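# Carry coat stand to next room inside yellow tape

## Task

Bring the coat stand through to the adjoining room and set it upright so that each of its four feet rests fully within the yellow taped area, touching none of the tape. At the end the coffee table must still be standing upright, and the robot itself must not have toppled or be left leaning; any of these failing means the task fails.

## Robot and tools

ROBOT. A Hello Robot Stretch 4: an omni-wheel base, a lift that rides up a mast, one arm that telescopes forward, and a wrist carrying a five-finger hand. It stands about 1.6 m tall, and the base rim lies within 0.23 m of the base origin. Something may occasionally nudge a loose object.

FRAMES. Base frame: origin on the floor beneath the base centre, x ahead, y to the left, z up, in metres. hand_pose is reported in this frame for the hand point, which sits 0.045 m in front of the palm; its printed position can be slightly wrong. The odometry frame is the base frame as it was when the scene began; base_odometry counts wheel turns only (slip looks like travel), heading in rad, positive leftward, -3.142 to 3.142.

move. One action per call. Arguments: base, joints, speeds, pace, contact_limits, or end_of_arm on its own; plus cameras and blocking, which are not part of the action. There is a single arm, so every field is a flat object keyed by name, not a list.
- base: relative offsets from where the base last reported itself. {"translate_m": d} drives straight, forward positive, -2 to 2 m. {"strafe_m": d} slides sideways, left positive, -2 to 2 m. {"rotate_rad": d} spins in place, counter-clockwise positive, -3.2 to 3.2. Only translate_m and strafe_m may be combined (a straight diagonal, no turning).
- joints: absolute targets. lift_m 0 to 1.2 m; arm_m 0 to 0.55 m extension; wrist_yaw_rad -1.134 to 4.276 (0 ahead, positive left, 3.14 folded back, above 3.4 risks hitting the arm); wrist_pitch_rad -1.117 to 4.259 (0 level, 1.57 pointing down); wrist_roll_rad -1.117 to 4.259 (0 palm up, 1.57 palm to robot's right, 3.14 palm down). Fingers hand_little, hand_ring, hand_middle, hand_index, hand_thumb_bend: -1 curled to +1 straight. hand_thumb_turn: +1 beside the palm, -1 across it facing the fingers. Settings without motion: hand_force_limit -1 to 1 (about 0 N to 10 N, 15 N for thumb motors, at which a closing motor halts) and hand_speed -0.96 to 1 (full speed from +0.48 up). Out-of-range targets are clipped and the result notes it.
- pace: "slow", "default", "fast", "max". Base tops 0.1/0.3/0.4/0.6 m/s and 1/2/3/4 rad/s; lift 0.15/0.3/0.4/0.5 m/s; arm 0.1/0.4/0.6/0.7 m/s; wrist always 1.82 rad/s. A raised lift (above 0.2) slows the base, down to 0.3 m/s and 1 rad/s at 1.2 m.
- speeds: per-joint top speed (lift_m, arm_m, wrist joints) in place of pace.
- contact_limits: 0 (gentlest) to 1 for arm_m, lift_m, translate_m, strafe_m, rotate_rad; default 0.5; put each only beside its own command. A base limit persists until the next base command. arm_m still needs a firm 15 to 40 N push to stop.
- end_of_arm: "enable_torque" revives wrist motors that shut off.
- blocking: true/omitted waits until everything rests; false returns in about 0.5 s while motion continues. A later move overrides only the targets it names.
- cameras: list from head_camera, head_left_camera, head_right_camera, wrist_camera, all; [] none. An empty move just reports state and images.

wait(seconds 0 to 10) lets time pass, returning early once moves settle. stop brakes all running motions and re-brakes slack wheels. zoom_image(camera, region [x0,y0,x1,y1] pixels, at most 504 square) enlarges the latest image. show_instructions shows reference pages. finished_scene ends the scene for good; the result must hold without the robot.

RESULTS. base_status and joint_status: done, moving, off_target, or uncommanded stops contact_stop, time_out, limit_stop_at_<name>, torque_fault. The first result showing an uncommanded stop cancels the later move, wait and finished_scene calls in that reply. After contact_stop the blocked part goes slack; a slack lift sags and slack wheels may roll. limit_stop_at_tilt fires above 6 degrees of lean and freezes lift, arm and wheels. on_its_own lists uncommanded behaviour. lidar_m: 12 distances in 30-degree sectors, 1st ahead, counter-clockwise (4th left, 7th behind, 10th right); "-" means nothing seen or closer than 0.25 m; thin legs and glass may be missed. wrist_depth_mm: 7x7 grid of depths 100 to 2000 mm. turned_by_wheels vs turned_by_imu differing by over about 0.1 rad per move suggests slip or a hit. base_tilt in degrees. motor_effort in percent (peak in brackets), servo_current in mA. hand_stopped_by gives little, ring, middle, index, thumb_bend, thumb_turn: moving, target, force, stalled or fault; *_load_n are fingertip loads in N.

HAND. Fingers extend 0.06 to 0.07 m past the hand point along its +z; the thumb turned across and the fingers can wrap objects 0.035 to 0.065 m thick, or handles down to 0.025 m. For a soft grip use hand_speed -0.94 or lower. To grip harder, raise hand_force_limit and send a more-closed target. The wrist camera sits behind the palm heel and can bump things.

CAUTIONS. Self-collision stops occur with the hand over the base at low lift, or with awkward tilt and roll combinations. Over 1 kg in the hand with arm_m above 0.2 can tip the robot when driving or turning, especially fast or with the lift rising; strong pushes with a high hand can too. Avoid drops, slams, ramming walls or fixed doors, knocking over the coffee table, letting the coat stand fall, and excessive finger loads.

Each tool is called as name(argument=value, ...) on one line, values as JSON.

Reference images:

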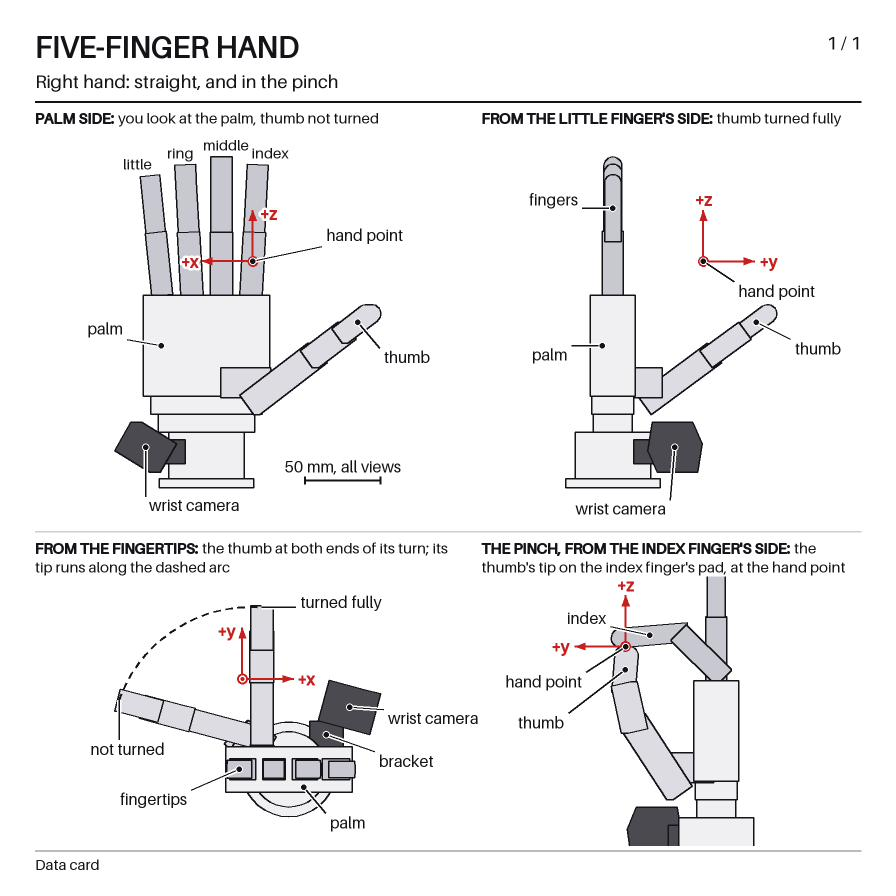

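## Session

move()

Scene clock: 0.00 s.
base_odometry: x=+0.000 y=+0.000 heading=+0.000
turned_by_wheels: +0.000
turned_by_imu: +0.000
base_tilt: forward=-1.6 right=+0.1
lidar_m: 0.79 0.89 0.91 0.90 1.06 2.31 1.85 1.91 1.53 1.50 1.02 0.80
base_status: not commanded
joint_positions: lift_m=+0.217 arm_m=+0.001 wrist_yaw_rad=+3.083 wrist_pitch_rad=+0.004 wrist_roll_rad=+0.000 hand_little=+1.000 hand_ring=+1.000 hand_middle=+1.000 hand_index=+1.000 hand_thumb_turn=+1.000 hand_thumb_bend=+1.000 hand_force_limit=+0.000 hand_speed=-0.800
joint_status: not commanded
measured_speeds: all 0
hand_stopped_by: target,target,target,target,target,target
little_load_n: 0.0
ring_load_n: 0.0
middle_load_n: 0.0
index_load_n: 0.0
thumb_bend_load_n: 0.0
thumb_turn_load_n: 0.0
motor_effort: lift_m=+22 arm_m=-5 wheel_0=+0 wheel_1=-1 wheel_2=+4
servo_current: wrist_yaw_rad=46 wrist_pitch_rad=39 wrist_roll_rad=39
hand_pose: x=-0.0419 y=+0.1311 z=+0.4544 quat_wxyz=(-0.484, -0.486, +0.515, +0.514) (m; base frame)
wrist_depth_mm: - 138 - - - - - / - 139 177 - - - - / - 139 191 - - - - / 138 152 - - - - - / - - - - - - - / 1205 1336 122 117 1708 - - / 891 - - - - - -
pictures: head_camera, head_left_camera, head_right_camera, wrist_camera

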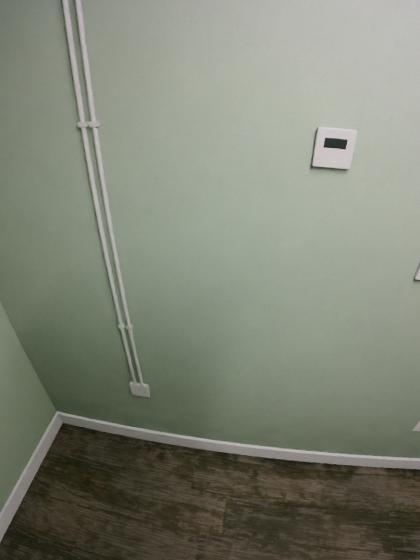

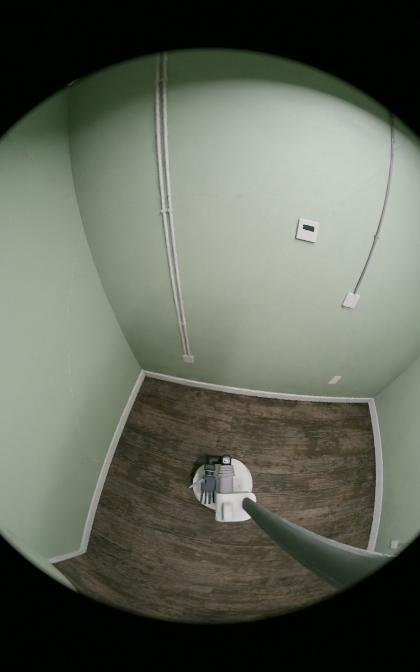

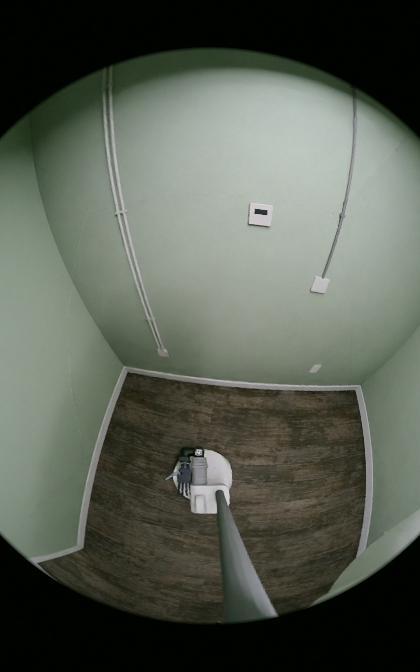

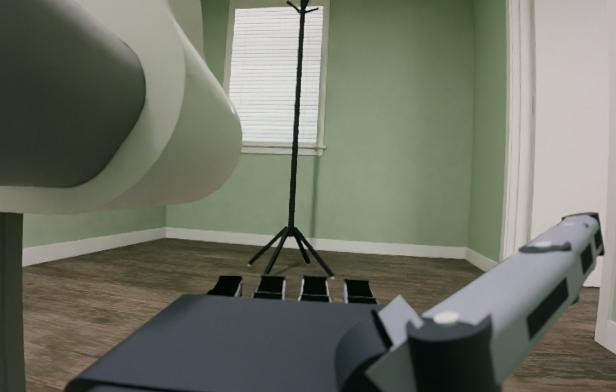

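move(base={"rotate_rad": 1.57}, cameras=["all"])

move(base={"rotate_rad": 1.57}, cameras=["all"])

Scene clock: 6.40 s.
move: done
base_odometry: x=+0.000 y=+0.000 heading=+1.569
turned_by_wheels: +1.569
turned_by_imu: +1.537
base_tilt: forward=-1.5 right=+0.4
lidar_m: 0.90 1.04 2.28 1.90 1.90 1.56 1.54 1.03 0.81 0.79 0.91 0.94
base_status: done
joint_positions: lift_m=+0.217 arm_m=+0.001 wrist_yaw_rad=+3.083 wrist_pitch_rad=+0.004 wrist_roll_rad=+0.000 hand_little=+1.000 hand_ring=+1.000 hand_middle=+1.000 hand_index=+1.000 hand_thumb_turn=+1.000 hand_thumb_bend=+1.000 hand_force_limit=+0.000 hand_speed=-0.800
joint_status: not commanded
measured_speeds: all 0
hand_stopped_by: target,target,target,target,target,target
little_load_n: 0.0
ring_load_n: 0.0
middle_load_n: 0.0
index_load_n: 0.0
thumb_bend_load_n: 0.0
thumb_turn_load_n: 0.0
motor_effort: lift_m=+22(23) arm_m=-5(5) wheel_0=-6(12) wheel_1=-6(11) wheel_2=-4(11)
servo_current: wrist_yaw_rad=46(52) wrist_pitch_rad=33(52) wrist_roll_rad=46(46)
hand_pose: x=-0.0419 y=+0.1311 z=+0.4544 quat_wxyz=(-0.484, -0.486, +0.515, +0.514)
wrist_depth_mm: - 139 - - - - - / - 139 163 - - - - / 112 139 199 - - - - / 136 143 236 - - - - / - - - - - - - / 1138 1308 121 117 - - - / 904 - - - - - -
pictures: head_camera, head_left_camera, head_right_camera, wrist_camera

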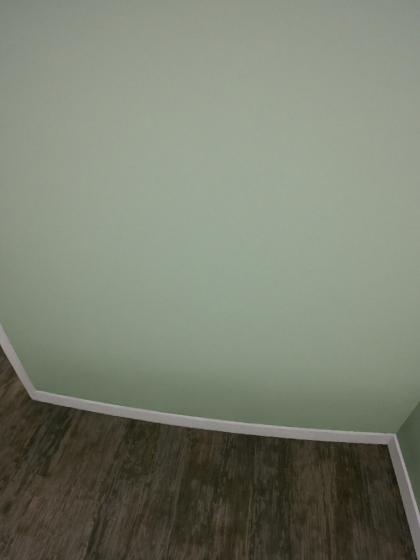

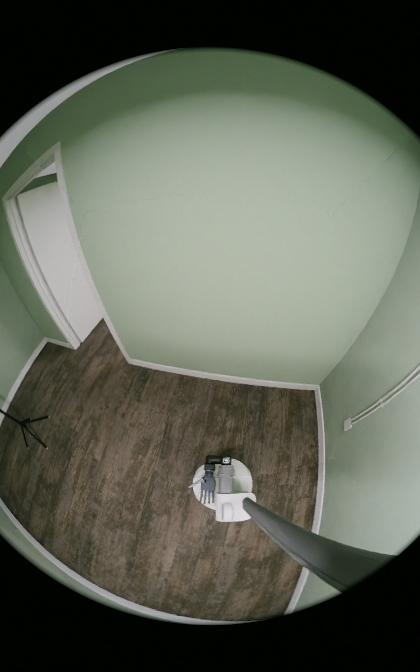

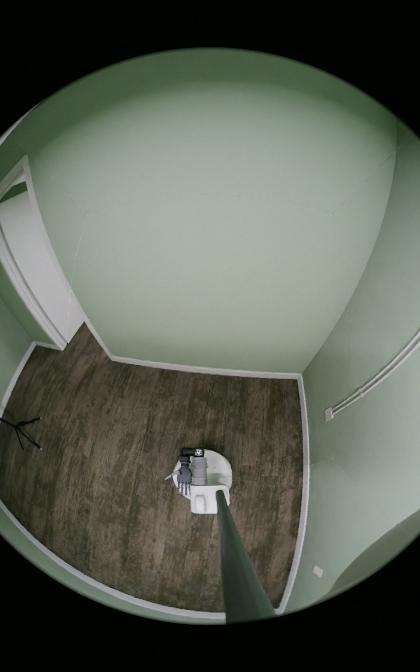

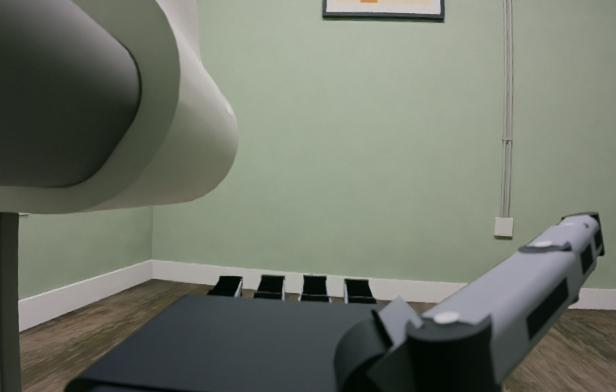

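Scene clock: 8.47 s.
move: done
base_odometry: x=+0.000 y=+0.000 heading=+3.138
turned_by_wheels: +1.569
turned_by_imu: +1.539
base_tilt: forward=-1.6 right=+0.2
lidar_m: 1.82 1.93 1.55 1.53 1.02 0.81 0.78 0.86 0.93 0.92 1.01 2.28
base_status: done
joint_positions: lift_m=+0.217 arm_m=+0.002 wrist_yaw_rad=+3.083 wrist_pitch_rad=+0.004 wrist_roll_rad=+0.000 hand_little=+1.000 hand_ring=+1.000 hand_middle=+1.000 hand_index=+1.000 hand_thumb_turn=+1.000 hand_thumb_bend=+1.000 hand_force_limit=+0.000 hand_speed=-0.800
joint_status: not commanded
measured_speeds: all 0
hand_stopped_by: target,target,target,target,target,target
little_load_n: 0.0
ring_load_n: 0.0
middle_load_n: -0.5
index_load_n: 0.0
thumb_bend_load_n: 0.0
thumb_turn_load_n: 0.5
motor_effort: lift_m=+22(23) arm_m=-5(5) wheel_0=-5(13) wheel_1=-5(11) wheel_2=-4(12)
servo_current: wrist_yaw_rad=46(46) wrist_pitch_rad=39(46) wrist_roll_rad=33(46)
hand_pose: x=-0.0419 y=+0.1311 z=+0.4544 quat_wxyz=(-0.484, -0.486, +0.515, +0.514)
wrist_depth_mm: - 139 - - - - - / - 139 164 - - - - / 112 140 199 - - - - / 136 143 236 - - - - / - - - - - - - / - - 120 117 - - - / 904 - - - - - -
pictures: head_camera, head_left_camera, head_right_camera, wrist_camera

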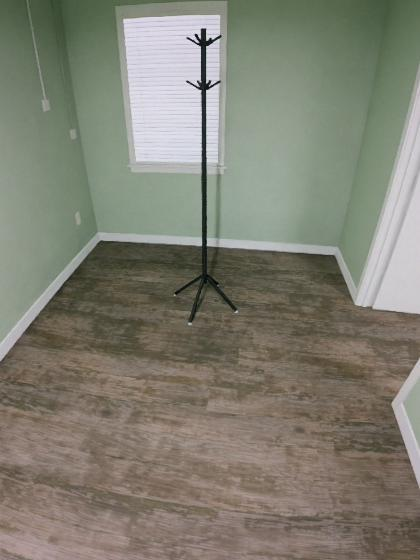

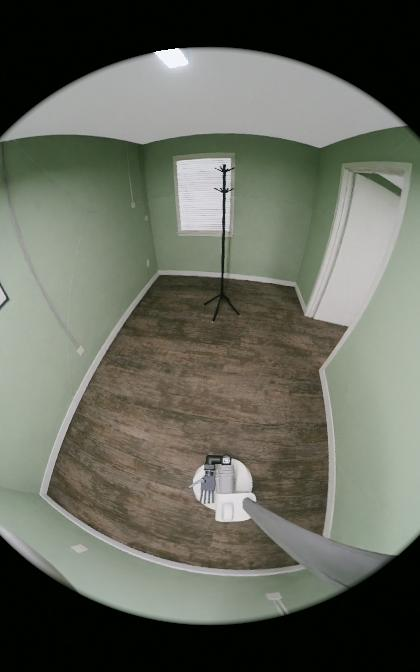

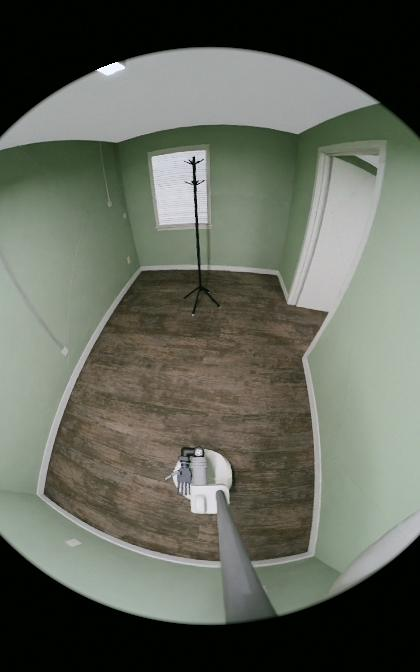

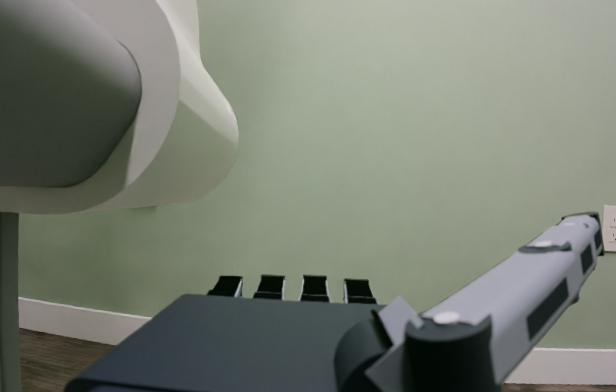

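move(base={"translate_m": 0.6}, cameras=["all"])

move(base={"rotate_rad": -1.0}, cameras=["all"])

Scene clock: 26.73 s.
move: done
base_odometry: x=-0.600 y=+0.002 heading=+3.138
turned_by_wheels: +0.000
turned_by_imu: -0.002
base_tilt: forward=-1.7 right=+0.2
lidar_m: 1.24 1.81 1.47 1.43 1.59 1.41 1.38 1.29 1.03 1.00 1.12 1.82
base_status: done
joint_positions: lift_m=+0.217 arm_m=+0.002 wrist_yaw_rad=+3.083 wrist_pitch_rad=+0.004 wrist_roll_rad=+0.000 hand_little=+1.000 hand_ring=+1.000 hand_middle=+1.000 hand_index=+1.000 hand_thumb_turn=+1.000 hand_thumb_bend=+1.000 hand_force_limit=+0.000 hand_speed=-0.800
joint_status: not commanded
measured_speeds: all 0
hand_stopped_by: target,target,target,target,target,target
little_load_n: 0.0
ring_load_n: 0.0
middle_load_n: 0.0
index_load_n: 0.0
thumb_bend_load_n: 0.0
thumb_turn_load_n: 0.0
motor_effort: lift_m=+22(23) arm_m=-5(5) wheel_0=+5(11) wheel_1=+3(10) wheel_2=-4(15)
servo_current: wrist_yaw_rad=39(52) wrist_pitch_rad=52(52) wrist_roll_rad=33(46)
hand_pose: x=-0.0419 y=+0.1311 z=+0.4544 quat_wxyz=(-0.484, -0.486, +0.515, +0.514)
wrist_depth_mm: - 139 - - - - - / - 139 164 - - - - / 112 140 200 - - - - / 136 143 236 - - - - / - - - - - - - / 1229 1308 120 125 - - - / 904 - - - - - -
pictures: head_camera, head_left_camera, head_right_camera, wrist_camera

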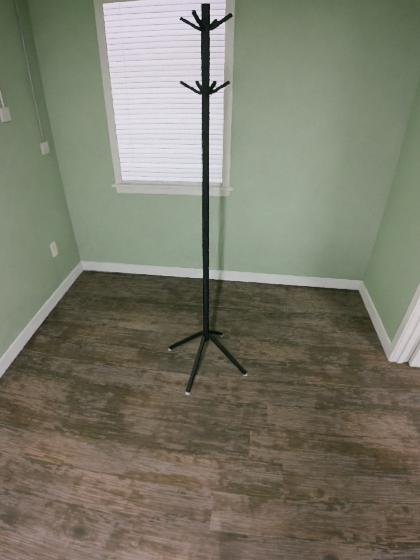

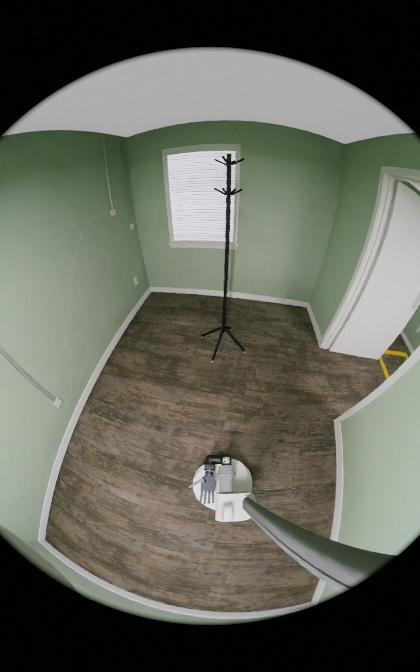

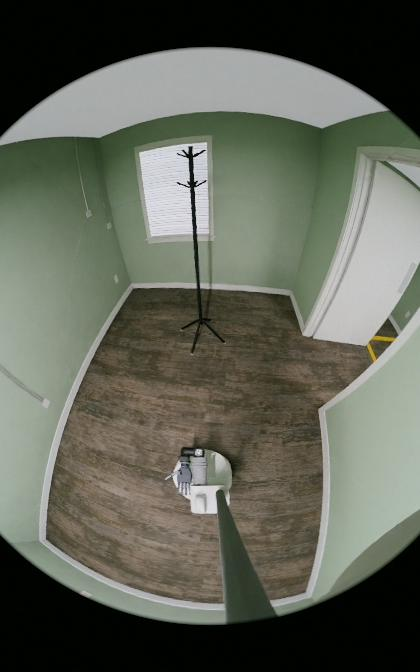

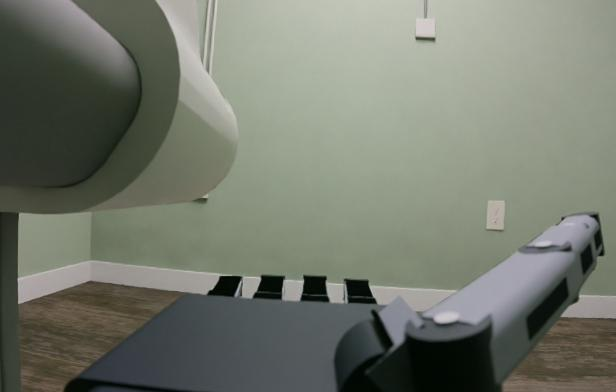

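Scene clock: 28.43 s.
move: done
base_odometry: x=-0.600 y=+0.002 heading=+2.139
turned_by_wheels: -0.999
turned_by_imu: -0.979
base_tilt: forward=-1.7 right=+0.2
lidar_m: 1.11 1.84 1.24 1.78 1.46 1.44 1.65 1.41 1.38 1.22 1.00 1.00
base_status: done
joint_positions: lift_m=+0.217 arm_m=+0.002 wrist_yaw_rad=+3.083 wrist_pitch_rad=+0.004 wrist_roll_rad=+0.000 hand_little=+1.000 hand_ring=+1.000 hand_middle=+1.000 hand_index=+1.000 hand_thumb_turn=+1.000 hand_thumb_bend=+1.000 hand_force_limit=+0.000 hand_speed=-0.800
joint_status: not commanded
measured_speeds: all 0
hand_stopped_by: target,target,target,target,target,target
little_load_n: 0.0
ring_load_n: 0.0
middle_load_n: 0.0
index_load_n: 0.0
thumb_bend_load_n: 0.0
thumb_turn_load_n: 0.0
motor_effort: lift_m=+22(23) arm_m=-5(5) wheel_0=+6(13) wheel_1=+4(11) wheel_2=+4(11)
servo_current: wrist_yaw_rad=39(46) wrist_pitch_rad=39(46) wrist_roll_rad=33(46)
hand_pose: x=-0.0419 y=+0.1311 z=+0.4544 quat_wxyz=(-0.484, -0.486, +0.515, +0.514)
wrist_depth_mm: - 139 - - - - - / - 139 189 - - - - / 112 140 208 - - - - / 136 143 - - - - - / - - - - - - - / 1118 1281 122 117 - - - / 904 - - - - - -
pictures: head_camera, head_left_camera, head_right_camera, wrist_camera

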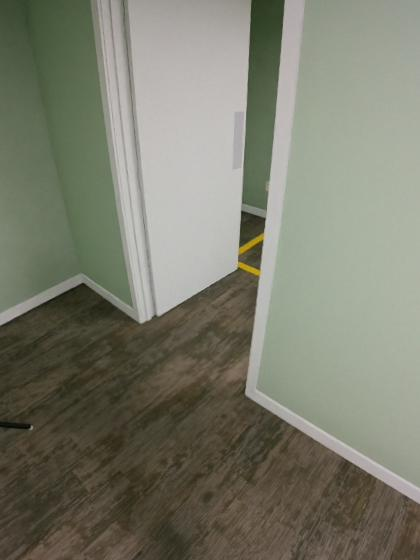

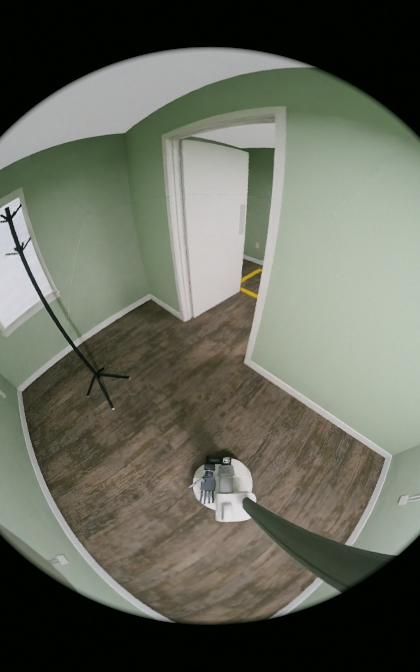

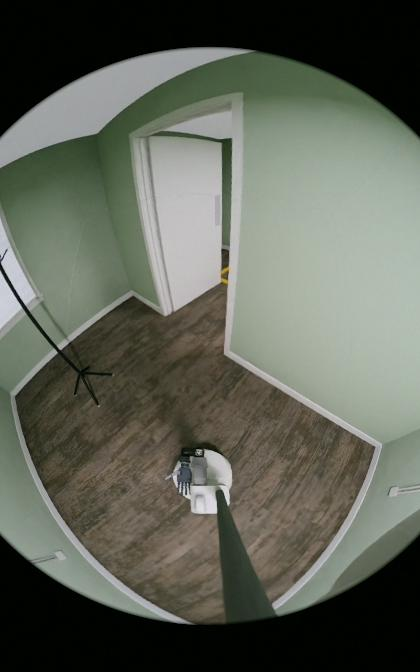

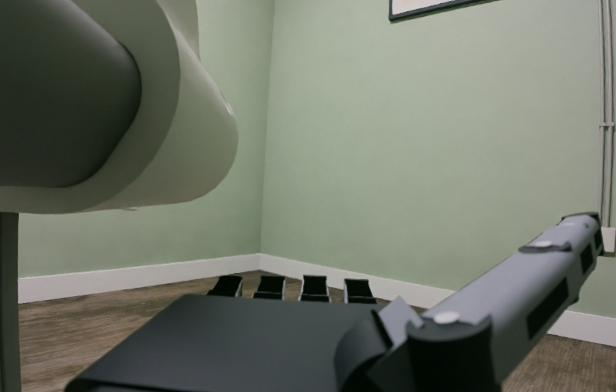

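move(base={"translate_m": 0.9, "strafe_m": 0.32})

move(base={"rotate_rad": -0.65}, cameras=["all"])

Scene clock: 52.97 s.
move: done
base_odometry: x=-1.354 y=+0.588 heading=+2.140
turned_by_wheels: +0.001
turned_by_imu: -0.001
base_tilt: forward=-1.6 right=+0.2
lidar_m: 0.88 1.04 1.49 0.67 0.77 1.91 2.13 2.23 1.27 0.67 0.61 1.34
base_status: done
joint_positions: lift_m=+0.217 arm_m=+0.002 wrist_yaw_rad=+3.083 wrist_pitch_rad=+0.004 wrist_roll_rad=+0.000 hand_little=+1.000 hand_ring=+1.000 hand_middle=+1.000 hand_index=+1.000 hand_thumb_turn=+1.000 hand_thumb_bend=+1.000 hand_force_limit=+0.000 hand_speed=-0.800
joint_status: not commanded
measured_speeds: all 0
hand_stopped_by: target,target,target,target,target,target
little_load_n: 0.0
ring_load_n: 0.0
middle_load_n: 0.0
index_load_n: 0.0
thumb_bend_load_n: 0.0
thumb_turn_load_n: 0.0
motor_effort: lift_m=+22(23) arm_m=-5(5) wheel_0=+7(10) wheel_1=+3(12) wheel_2=+0(13)
servo_current: wrist_yaw_rad=46(52) wrist_pitch_rad=39(52) wrist_roll_rad=39(46)
hand_pose: x=-0.0419 y=+0.1311 z=+0.4544 quat_wxyz=(-0.484, -0.486, +0.515, +0.514)
wrist_depth_mm: - 139 - - - - - / - 139 189 - - - - / 112 140 208 - - - - / 139 156 - - - - - / - - - - - - - / 1229 1336 122 117 1708 - - / 904 - - - - - -
pictures: none

Scene clock: 54.40 s.
move: done
base_odometry: x=-1.354 y=+0.588 heading=+1.491
turned_by_wheels: -0.649
turned_by_imu: -0.637
base_tilt: forward=-1.7 right=+0.3
lidar_m: 1.67 0.88 0.90 1.47 0.71 0.76 1.89 2.05 2.26 1.73 0.73 0.56
base_status: done
joint_positions: lift_m=+0.217 arm_m=+0.002 wrist_yaw_rad=+3.083 wrist_pitch_rad=+0.004 wrist_roll_rad=+0.000 hand_little=+1.000 hand_ring=+1.000 hand_middle=+1.000 hand_index=+1.000 hand_thumb_turn=+1.000 hand_thumb_bend=+1.000 hand_force_limit=+0.000 hand_speed=-0.800
joint_status: not commanded
measured_speeds: all 0
hand_stopped_by: target,target,target,target,target,target
little_load_n: 0.0
ring_load_n: 0.0
middle_load_n: 0.0
index_load_n: 0.0
thumb_bend_load_n: 0.0
thumb_turn_load_n: 0.0
motor_effort: lift_m=+22(23) arm_m=-5(5) wheel_0=+4(12) wheel_1=+4(12) wheel_2=+4(11)
servo_current: wrist_yaw_rad=39(46) wrist_pitch_rad=39(52) wrist_roll_rad=33(39)
hand_pose: x=-0.0419 y=+0.1311 z=+0.4544 quat_wxyz=(-0.484, -0.486, +0.515, +0.514)
wrist_depth_mm: - 139 - - - - - / - 139 189 - - - - / 112 140 208 - - - - / 139 156 - - - - - / - - - - - - - / 1229 1336 122 117 1708 - - / 904 - - - - - -
pictures: head_camera, head_left_camera, head_right_camera, wrist_camera

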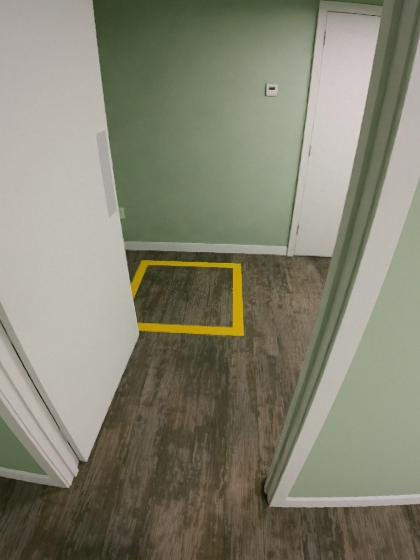

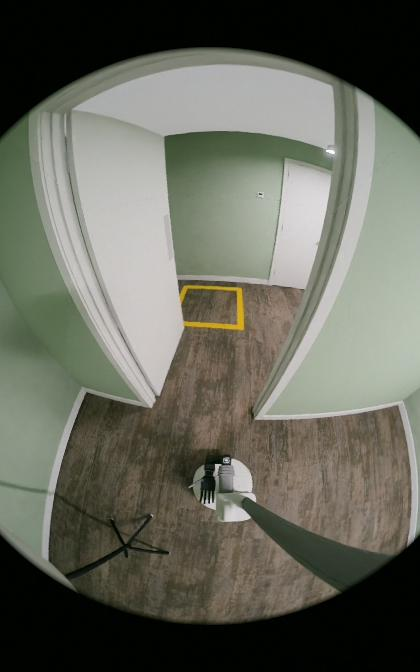

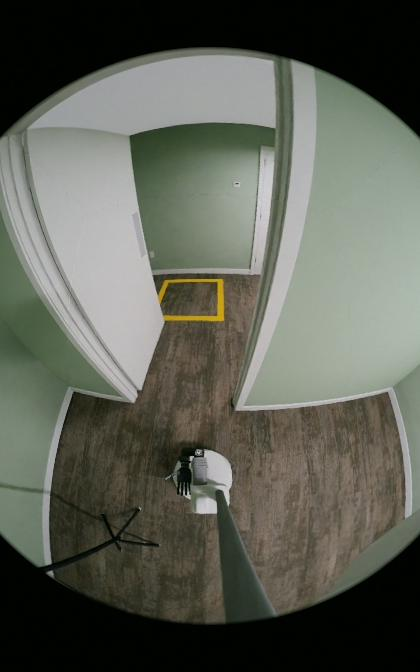

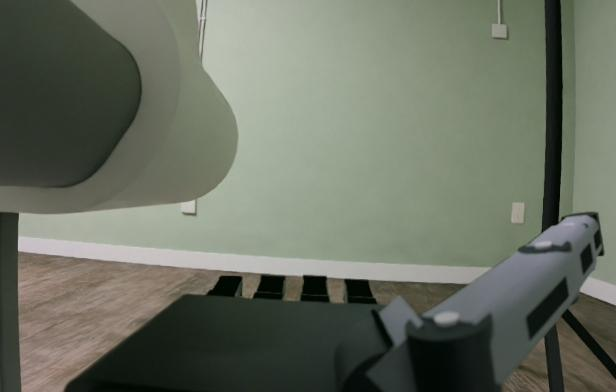

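move(base={"translate_m": 0.8, "strafe_m": 0.11}, contact_limits={"translate_m": 0.2, "strafe_m": 0.2}, cameras=["all"])

"contact_limits": translate_m and strafe_m are given together and make one move, which takes one limit: state it under one of them only
Scene clock: 120.50 s.
base_odometry: x=-1.354 y=+0.588 heading=+1.491
turned_by_wheels: +0.000
turned_by_imu: -0.001
base_tilt: forward=-1.5 right=+0.2
lidar_m: 1.67 0.89 0.87 1.47 0.72 0.77 1.91 2.07 2.31 1.70 0.75 0.59
base_status: done
joint_positions: lift_m=+0.217 arm_m=+0.002 wrist_yaw_rad=+3.083 wrist_pitch_rad=+0.004 wrist_roll_rad=+0.000 hand_little=+1.000 hand_ring=+1.000 hand_middle=+1.000 hand_index=+1.000 hand_thumb_turn=+1.000 hand_thumb_bend=+1.000 hand_force_limit=+0.000 hand_speed=-0.800
joint_status: not commanded
measured_speeds: all 0
hand_stopped_by: target,target,target,target,target,target
little_load_n: 0.0
ring_load_n: 0.0
middle_load_n: 0.0
index_load_n: 0.0
thumb_bend_load_n: 0.0
thumb_turn_load_n: 0.0
motor_effort: lift_m=+22(23) arm_m=-5(5) wheel_0=+4(12) wheel_1=+4(12) wheel_2=+4(11)
servo_current: wrist_yaw_rad=52(46) wrist_pitch_rad=39(52) wrist_roll_rad=39(39)
hand_pose: x=-0.0419 y=+0.1311 z=+0.4544 quat_wxyz=(-0.484, -0.486, +0.515, +0.514)
wrist_depth_mm: - 139 - - - - - / - 139 189 - - - - / 112 140 207 - - - - / 139 156 - - - - - / - - - - - - - / 1229 1366 122 117 1708 - - / 904 - - - - - -
pictures: none

move(base={"translate_m": 0.8, "strafe_m": 0.11}, contact_limits={"translate_m": 0.2}, cameras=["all"])

Scene clock: 133.90 s.
move: done
base_odometry: x=-1.400 y=+1.394 heading=+1.491
turned_by_wheels: +0.001
turned_by_imu: -0.002
base_tilt: forward=-1.7 right=+0.3
lidar_m: 2.00 0.55 0.43 0.42 0.51 1.32 2.69 2.91 0.35 0.41 1.95 2.07
base_status: done
joint_positions: lift_m=+0.217 arm_m=+0.002 wrist_yaw_rad=+3.083 wrist_pitch_rad=+0.004 wrist_roll_rad=+0.000 hand_little=+1.000 hand_ring=+1.000 hand_middle=+1.000 hand_index=+1.000 hand_thumb_turn=+1.000 hand_thumb_bend=+1.000 hand_force_limit=+0.000 hand_speed=-0.800
joint_status: not commanded
measured_speeds: all 0
hand_stopped_by: target,target,target,target,target,target
little_load_n: 0.0
ring_load_n: 0.0
middle_load_n: 0.0
index_load_n: 0.0
thumb_bend_load_n: 0.0
thumb_turn_load_n: 0.0
motor_effort: lift_m=+22(23) arm_m=-5(5) wheel_0=+7(11) wheel_1=+4(11) wheel_2=-4(14)
servo_current: wrist_yaw_rad=39(52) wrist_pitch_rad=39(46) wrist_roll_rad=39(46)
contact_limits: translate_m 0.2
hand_pose: x=-0.0419 y=+0.1311 z=+0.4544 quat_wxyz=(-0.484, -0.486, +0.515, +0.514)
wrist_depth_mm: - 139 - - - - 1983 / - 139 189 - - - 1983 / 112 140 207 - - - 1921 / 138 156 - - - - - / - - - - - - - / 1229 1336 122 117 1661 - - / 891 - - - - - -
pictures: head_camera, head_left_camera, head_right_camera, wrist_camera

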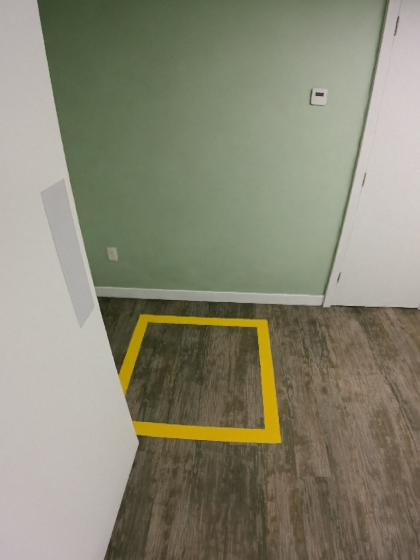

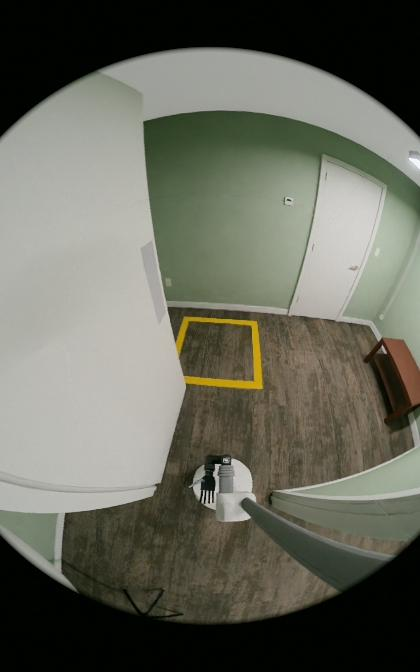

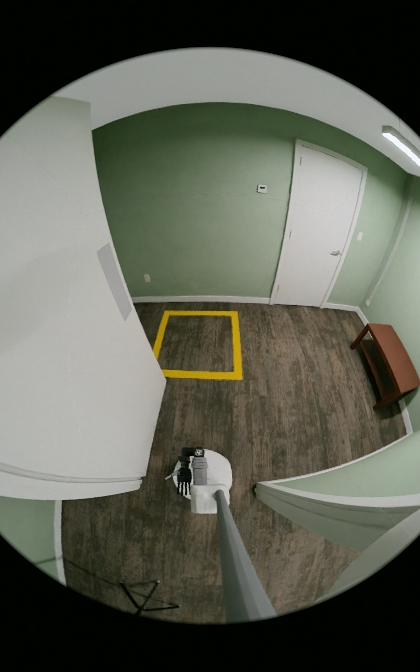

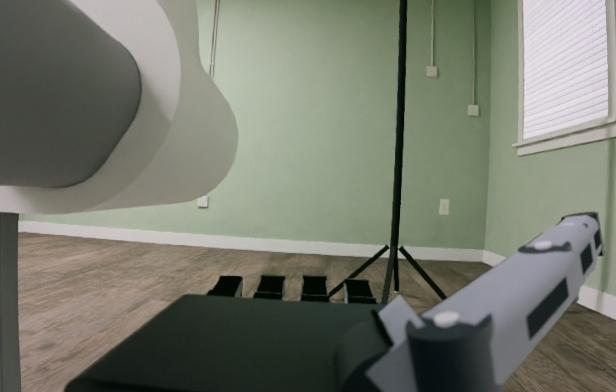

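move(base={"translate_m": -0.8, "strafe_m": -0.12})

move(base={"translate_m": -1.07, "strafe_m": -0.28}, cameras=["head_left_camera", "head_right_camera"])

Scene clock: 154.97 s.
move: done
base_odometry: x=-1.345 y=+0.587 heading=+1.491
turned_by_wheels: -0.001
turned_by_imu: -0.004
base_tilt: forward=-1.7 right=+0.3
lidar_m: 2.78 0.92 0.90 1.49 0.70 0.77 1.92 2.05 2.26 1.70 0.72 0.58
base_status: done
joint_positions: lift_m=+0.217 arm_m=+0.002 wrist_yaw_rad=+3.083 wrist_pitch_rad=+0.004 wrist_roll_rad=+0.000 hand_little=+1.000 hand_ring=+1.000 hand_middle=+1.000 hand_index=+1.000 hand_thumb_turn=+1.000 hand_thumb_bend=+1.000 hand_force_limit=+0.000 hand_speed=-0.800
joint_status: not commanded
measured_speeds: all 0
hand_stopped_by: target,target,target,target,target,target
little_load_n: 0.0
ring_load_n: 0.0
middle_load_n: 0.0
index_load_n: 0.0
thumb_bend_load_n: 0.0
thumb_turn_load_n: 0.0
motor_effort: lift_m=+22(23) arm_m=-5(5) wheel_0=-6(10) wheel_1=-4(11) wheel_2=+2(13)
servo_current: wrist_yaw_rad=46(52) wrist_pitch_rad=33(52) wrist_roll_rad=33(46)
hand_pose: x=-0.0419 y=+0.1311 z=+0.4544 quat_wxyz=(-0.484, -0.486, +0.515, +0.514)
wrist_depth_mm: - 138 - - - - - / - 139 179 - - - - / - 139 190 - - - - / 139 151 - - - - - / - - - - - - - / 1205 1308 122 117 1708 - - / 904 - - - - - -
pictures: none

Scene clock: 160.10 s.
move: done
base_odometry: x=-1.152 y=-0.502 heading=+1.490
turned_by_wheels: -0.001
turned_by_imu: -0.002
base_tilt: forward=-1.8 right=+0.2
lidar_m: 1.57 1.90 0.82 1.84 1.17 0.90 0.85 0.95 1.36 1.84 1.98 1.63
base_status: done
joint_positions: lift_m=+0.217 arm_m=+0.002 wrist_yaw_rad=+3.083 wrist_pitch_rad=+0.004 wrist_roll_rad=+0.000 hand_little=+1.000 hand_ring=+1.000 hand_middle=+1.000 hand_index=+1.000 hand_thumb_turn=+1.000 hand_thumb_bend=+1.000 hand_force_limit=+0.000 hand_speed=-0.800
joint_status: not commanded
measured_speeds: all 0
hand_stopped_by: target,target,target,target,target,target
little_load_n: 0.0
ring_load_n: 0.0
middle_load_n: 0.0
index_load_n: 0.0
thumb_bend_load_n: 0.0
thumb_turn_load_n: 0.0
motor_effort: lift_m=+22(23) arm_m=-5(5) wheel_0=-5(10) wheel_1=-4(12) wheel_2=+2(14)
servo_current: wrist_yaw_rad=46(52) wrist_pitch_rad=33(52) wrist_roll_rad=33(46)
hand_pose: x=-0.0419 y=+0.1311 z=+0.4544 quat_wxyz=(-0.484, -0.486, +0.515, +0.514)
wrist_depth_mm: - 139 - - - - - / - 139 155 - - - - / - 139 190 - - - - / 133 140 225 - - - - / - - - - - - - / - - 120 117 - - - / 891 - - - - - -

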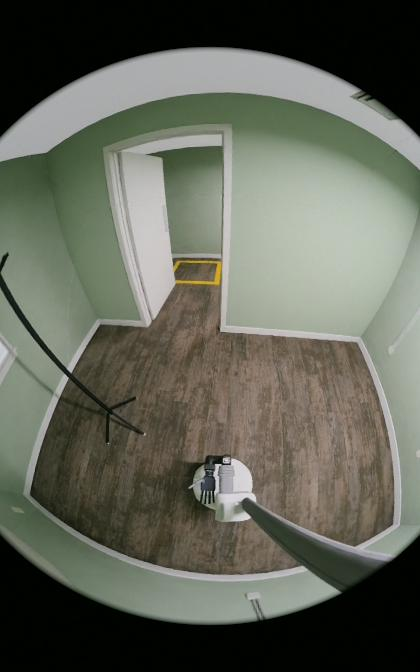

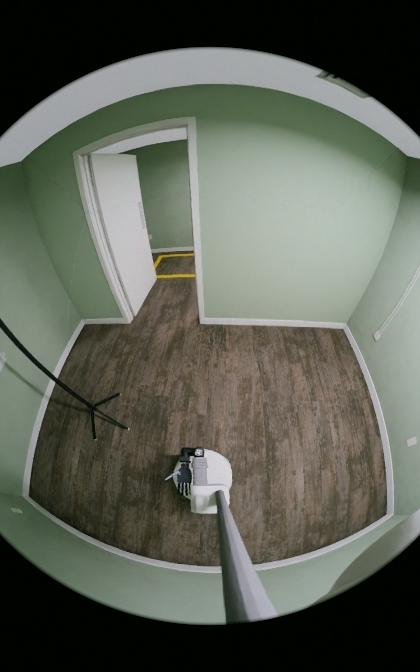

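move(joints={"lift_m": 0.8})

move(joints={"wrist_yaw_rad": 0, "wrist_roll_rad": 1.57, "hand_thumb_turn": -1}, cameras=["all"])

Scene clock: 186.40 s.
move: done
base_odometry: x=-1.152 y=-0.502 heading=+1.490
turned_by_wheels: +0.000
turned_by_imu: -0.002
base_tilt: forward=-1.7 right=+0.3
lidar_m: 1.58 1.92 0.83 1.82 1.15 0.87 0.87 0.94 1.38 1.85 1.99 1.62
base_status: not commanded
joint_positions: lift_m=+0.800 arm_m=+0.002 wrist_yaw_rad=+3.083 wrist_pitch_rad=+0.004 wrist_roll_rad=+0.000 hand_little=+1.000 hand_ring=+1.000 hand_middle=+1.000 hand_index=+1.000 hand_thumb_turn=+1.000 hand_thumb_bend=+1.000 hand_force_limit=+0.000 hand_speed=-0.800
joint_status: all done
measured_speeds: all 0
hand_stopped_by: target,target,target,target,target,target
little_load_n: 0.0
ring_load_n: 0.0
middle_load_n: 0.0
index_load_n: 0.0
thumb_bend_load_n: 0.0
thumb_turn_load_n: 0.0
motor_effort: lift_m=+26(31) arm_m=-5(5) wheel_0=-5(5) wheel_1=-4(4) wheel_2=+2(2)
servo_current: wrist_yaw_rad=39(52) wrist_pitch_rad=46(59) wrist_roll_rad=46(46)
hand_pose: x=-0.0419 y=+0.1311 z=+1.0372 quat_wxyz=(-0.484, -0.486, +0.515, +0.514)
wrist_depth_mm: - 139 - - - - - / - 139 158 - - - - / - 139 192 - - - - / 133 150 227 - - - - / - - - - - - - / - - 120 117 - - - / - - - - - - -
pictures: none

Scene clock: 192.03 s.
move: done
base_odometry: x=-1.152 y=-0.502 heading=+1.490
turned_by_wheels: +0.000
turned_by_imu: -0.002
base_tilt: forward=-1.6 right=+0.3
lidar_m: 1.59 1.92 0.81 1.80 1.15 0.88 0.86 0.94 1.32 1.81 1.99 1.62
base_status: not commanded
joint_positions: lift_m=+0.800 arm_m=+0.002 wrist_yaw_rad=+0.002 wrist_pitch_rad=+0.004 wrist_roll_rad=+1.568 hand_little=+1.000 hand_ring=+1.000 hand_middle=+1.000 hand_index=+1.000 hand_thumb_turn=-1.000 hand_thumb_bend=+1.000 hand_force_limit=+0.000 hand_speed=-0.800
joint_status: all done
measured_speeds: all 0
hand_stopped_by: target,target,target,target,target,target
little_load_n: 0.0
ring_load_n: -0.5
middle_load_n: 0.0
index_load_n: 0.0
thumb_bend_load_n: 0.0
thumb_turn_load_n: 0.5
motor_effort: lift_m=+27(27) arm_m=-5(5) wheel_0=-5(5) wheel_1=-4(4) wheel_2=+2(2)
servo_current: wrist_yaw_rad=46(117) wrist_pitch_rad=39(59) wrist_roll_rad=39(104)
hand_pose: x=+0.3940 y=-0.1473 z=+0.9464 quat_wxyz=(+0.000, +0.708, +0.002, +0.706)
wrist_depth_mm: - - - - - - 1281 / - - - - - - 1308 / - - - - - - 1336 / - - - - - - 1366 / 1499 - - - - - 1366 / 1499 - 122 126 - - 1397 / 1576 - - - - - 1308
pictures: head_camera, head_left_camera, head_right_camera, wrist_camera

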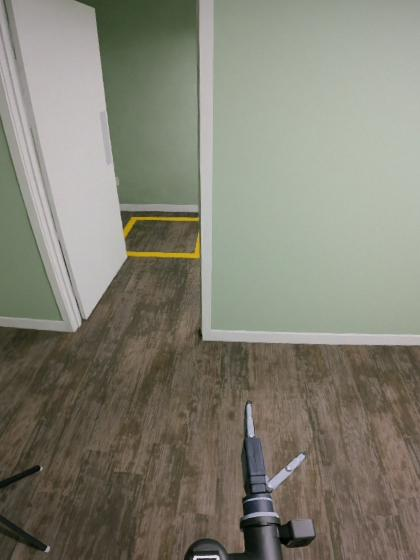

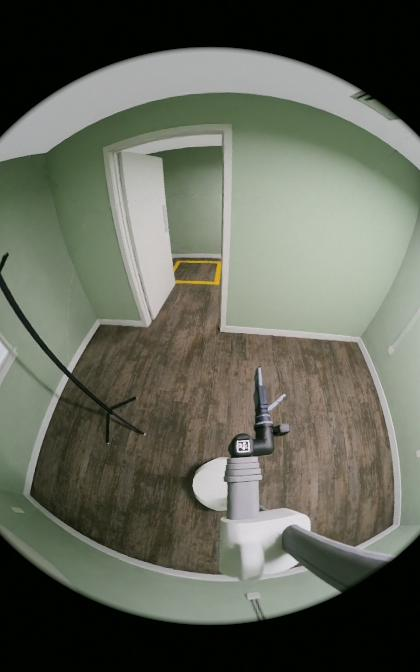

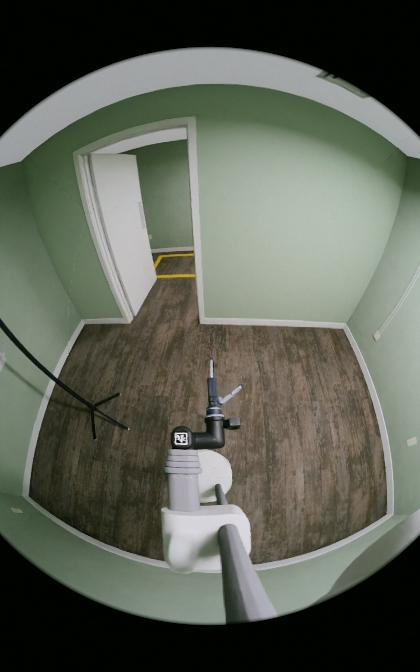

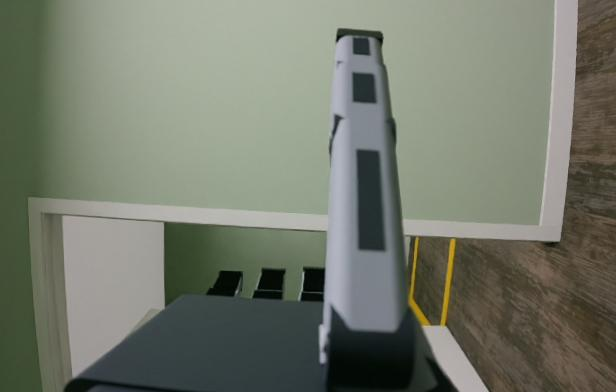

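move(base={"rotate_rad": -0.045})

move(base={"translate_m": -0.33, "strafe_m": 0.85}, cameras=["all"])

Scene clock: 205.97 s.
move: done
base_odometry: x=-1.152 y=-0.502 heading=+1.446
turned_by_wheels: -0.044
turned_by_imu: -0.045
base_tilt: forward=-1.7 right=+0.3
lidar_m: 1.58 1.93 0.83 1.01 1.22 0.89 0.87 0.90 1.31 1.84 1.95 1.65
base_status: done
joint_positions: lift_m=+0.800 arm_m=+0.002 wrist_yaw_rad=+0.001 wrist_pitch_rad=+0.004 wrist_roll_rad=+1.568 hand_little=+1.000 hand_ring=+1.000 hand_middle=+1.000 hand_index=+1.000 hand_thumb_turn=-1.000 hand_thumb_bend=+1.000 hand_force_limit=+0.000 hand_speed=-0.800
joint_status: not commanded
measured_speeds: all 0
hand_stopped_by: target,target,target,target,target,target
little_load_n: 0.0
ring_load_n: 0.0
middle_load_n: 0.0
index_load_n: 0.0
thumb_bend_load_n: 0.0
thumb_turn_load_n: 0.0
motor_effort: lift_m=+27(27) arm_m=-5(5) wheel_0=+4(8) wheel_1=+4(7) wheel_2=+4(8)
servo_current: wrist_yaw_rad=39(52) wrist_pitch_rad=46(52) wrist_roll_rad=39(46)
hand_pose: x=+0.3939 y=-0.1475 z=+0.9464 quat_wxyz=(+0.001, +0.708, +0.001, +0.706)
wrist_depth_mm: - - - - - - - / - - - - - - 1336 / - - - - - - 1336 / - - - - - - 1336 / 1464 - - - - - 1366 / 1464 - 122 126 - - 1397 / - - - - - - 1308
pictures: none

Scene clock: 210.47 s.
move: done
base_odometry: x=-2.036 y=-0.724 heading=+1.446
turned_by_wheels: +0.000
turned_by_imu: +0.004
base_tilt: forward=-1.5 right=+0.3
lidar_m: 0.57 0.83 1.01 0.98 0.71 0.54 0.49 0.53 0.76 2.55 2.69 2.07
base_status: done
joint_positions: lift_m=+0.800 arm_m=+0.002 wrist_yaw_rad=+0.001 wrist_pitch_rad=+0.004 wrist_roll_rad=+1.568 hand_little=+1.000 hand_ring=+1.000 hand_middle=+1.000 hand_index=+1.000 hand_thumb_turn=-1.000 hand_thumb_bend=+1.000 hand_force_limit=+0.000 hand_speed=-0.800
joint_status: not commanded
measured_speeds: all 0
hand_stopped_by: target,target,target,target,target,target
little_load_n: 0.0
ring_load_n: 0.0
middle_load_n: 0.0
index_load_n: 0.0
thumb_bend_load_n: 0.0
thumb_turn_load_n: 0.0
motor_effort: lift_m=+26(27) arm_m=-5(5) wheel_0=-3(15) wheel_1=+5(12) wheel_2=+3(10)
servo_current: wrist_yaw_rad=39(52) wrist_pitch_rad=33(52) wrist_roll_rad=33(46)
hand_pose: x=+0.3939 y=-0.1475 z=+0.9464 quat_wxyz=(+0.001, +0.708, +0.001, +0.706)
wrist_depth_mm: - - - - - - 1499 / 1708 - - - - 1983 1499 / 1756 - - - - 1921 1464 / 1756 - - - - 1756 1464 / - - - - - 1708 1430 / - - 121 126 - - 1397 / - - - - - - -
pictures: head_camera, head_left_camera, head_right_camera, wrist_camera

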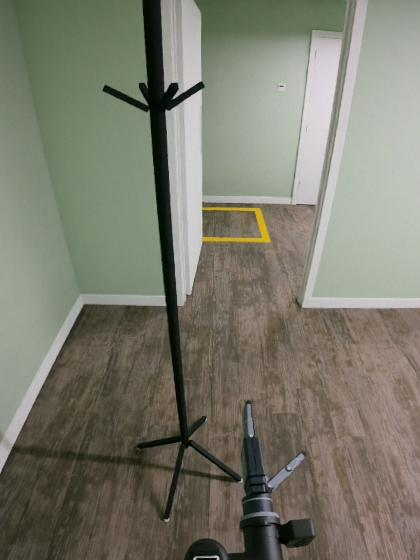

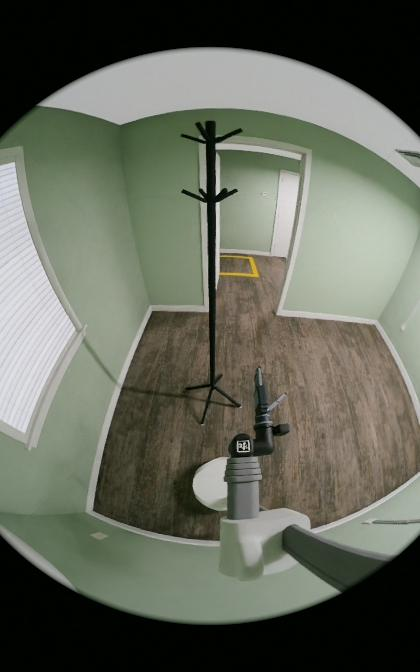

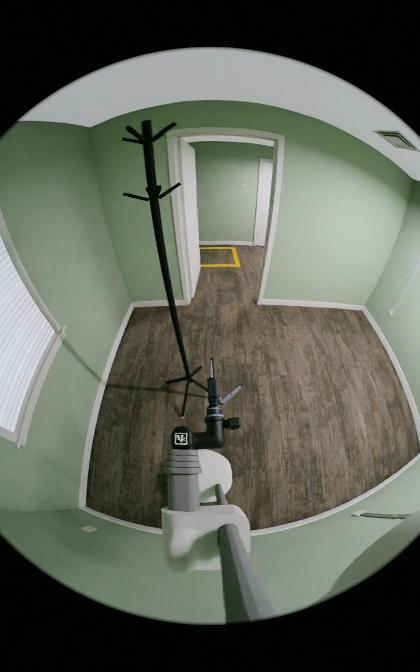

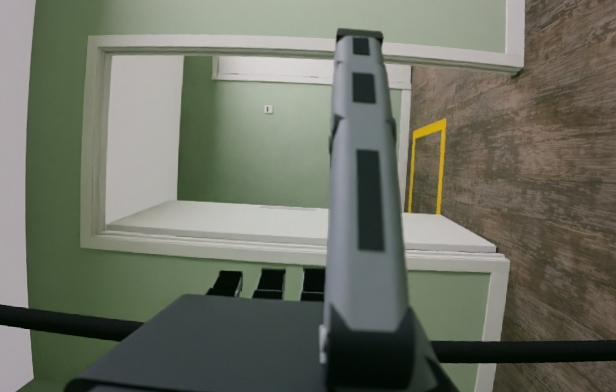

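move(base={"strafe_m": 0.16}, cameras=["all"])

Scene clock: 275.83 s.
move: done
base_odometry: x=-2.194 y=-0.704 heading=+1.446
turned_by_wheels: +0.000
turned_by_imu: -0.001
base_tilt: forward=-1.5 right=+0.3
lidar_m: 0.58 1.15 0.85 0.83 0.68 0.52 0.47 0.52 0.80 2.51 2.68 0.73
base_status: done
joint_positions: lift_m=+0.800 arm_m=+0.002 wrist_yaw_rad=+0.001 wrist_pitch_rad=+0.004 wrist_roll_rad=+1.568 hand_little=+1.000 hand_ring=+1.000 hand_middle=+1.000 hand_index=+1.000 hand_thumb_turn=-1.000 hand_thumb_bend=+1.000 hand_force_limit=+0.000 hand_speed=-0.800
joint_status: not commanded
measured_speeds: all 0
hand_stopped_by: target,target,target,target,target,target
little_load_n: 0.0
ring_load_n: 0.0
middle_load_n: 0.0
index_load_n: 0.0
thumb_bend_load_n: 0.0
thumb_turn_load_n: 0.0
motor_effort: lift_m=+26(26) arm_m=-5(5) wheel_0=-3(15) wheel_1=+2(13) wheel_2=+0(4)
servo_current: wrist_yaw_rad=39(52) wrist_pitch_rad=33(52) wrist_roll_rad=39(46)
hand_pose: x=+0.3939 y=-0.1475 z=+0.9464 quat_wxyz=(+0.001, +0.708, +0.001, +0.706)
wrist_depth_mm: - - - - - 1863 1464 / 1756 - - - - - 1499 / - - - - - 1921 1464 / 1756 - - - - 1756 1464 / - - - - - - 1430 / - - 121 126 - - 1397 / - - - - - - 1308
pictures: head_camera, head_left_camera, head_right_camera, wrist_camera

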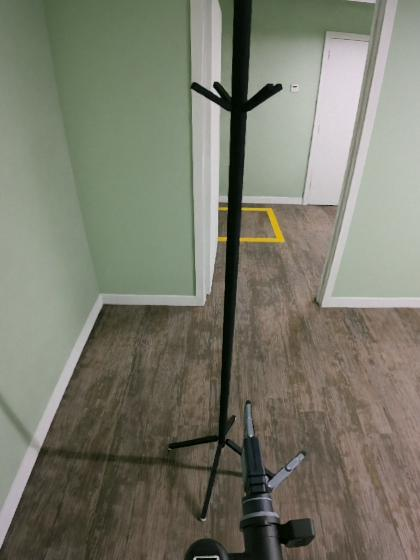

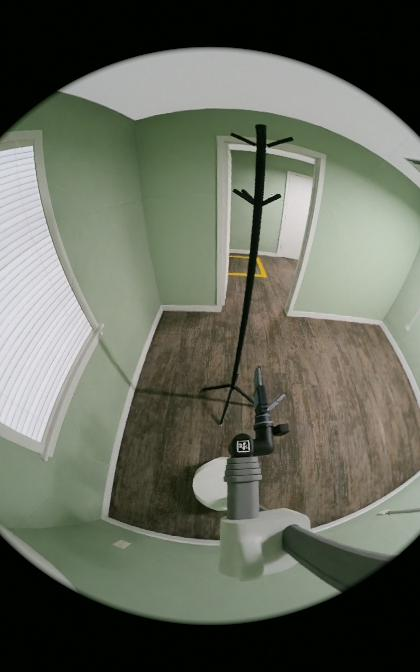

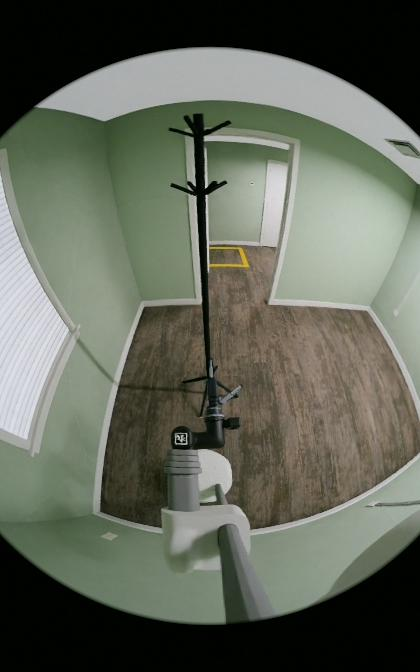

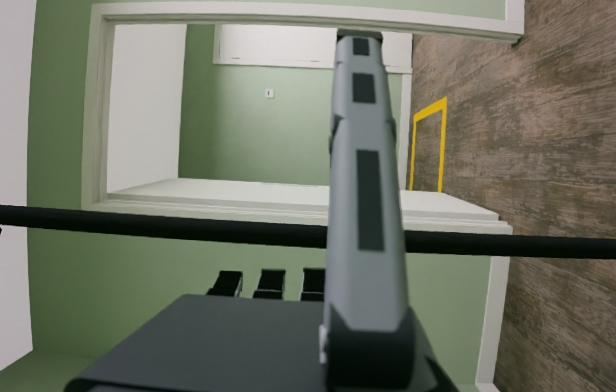

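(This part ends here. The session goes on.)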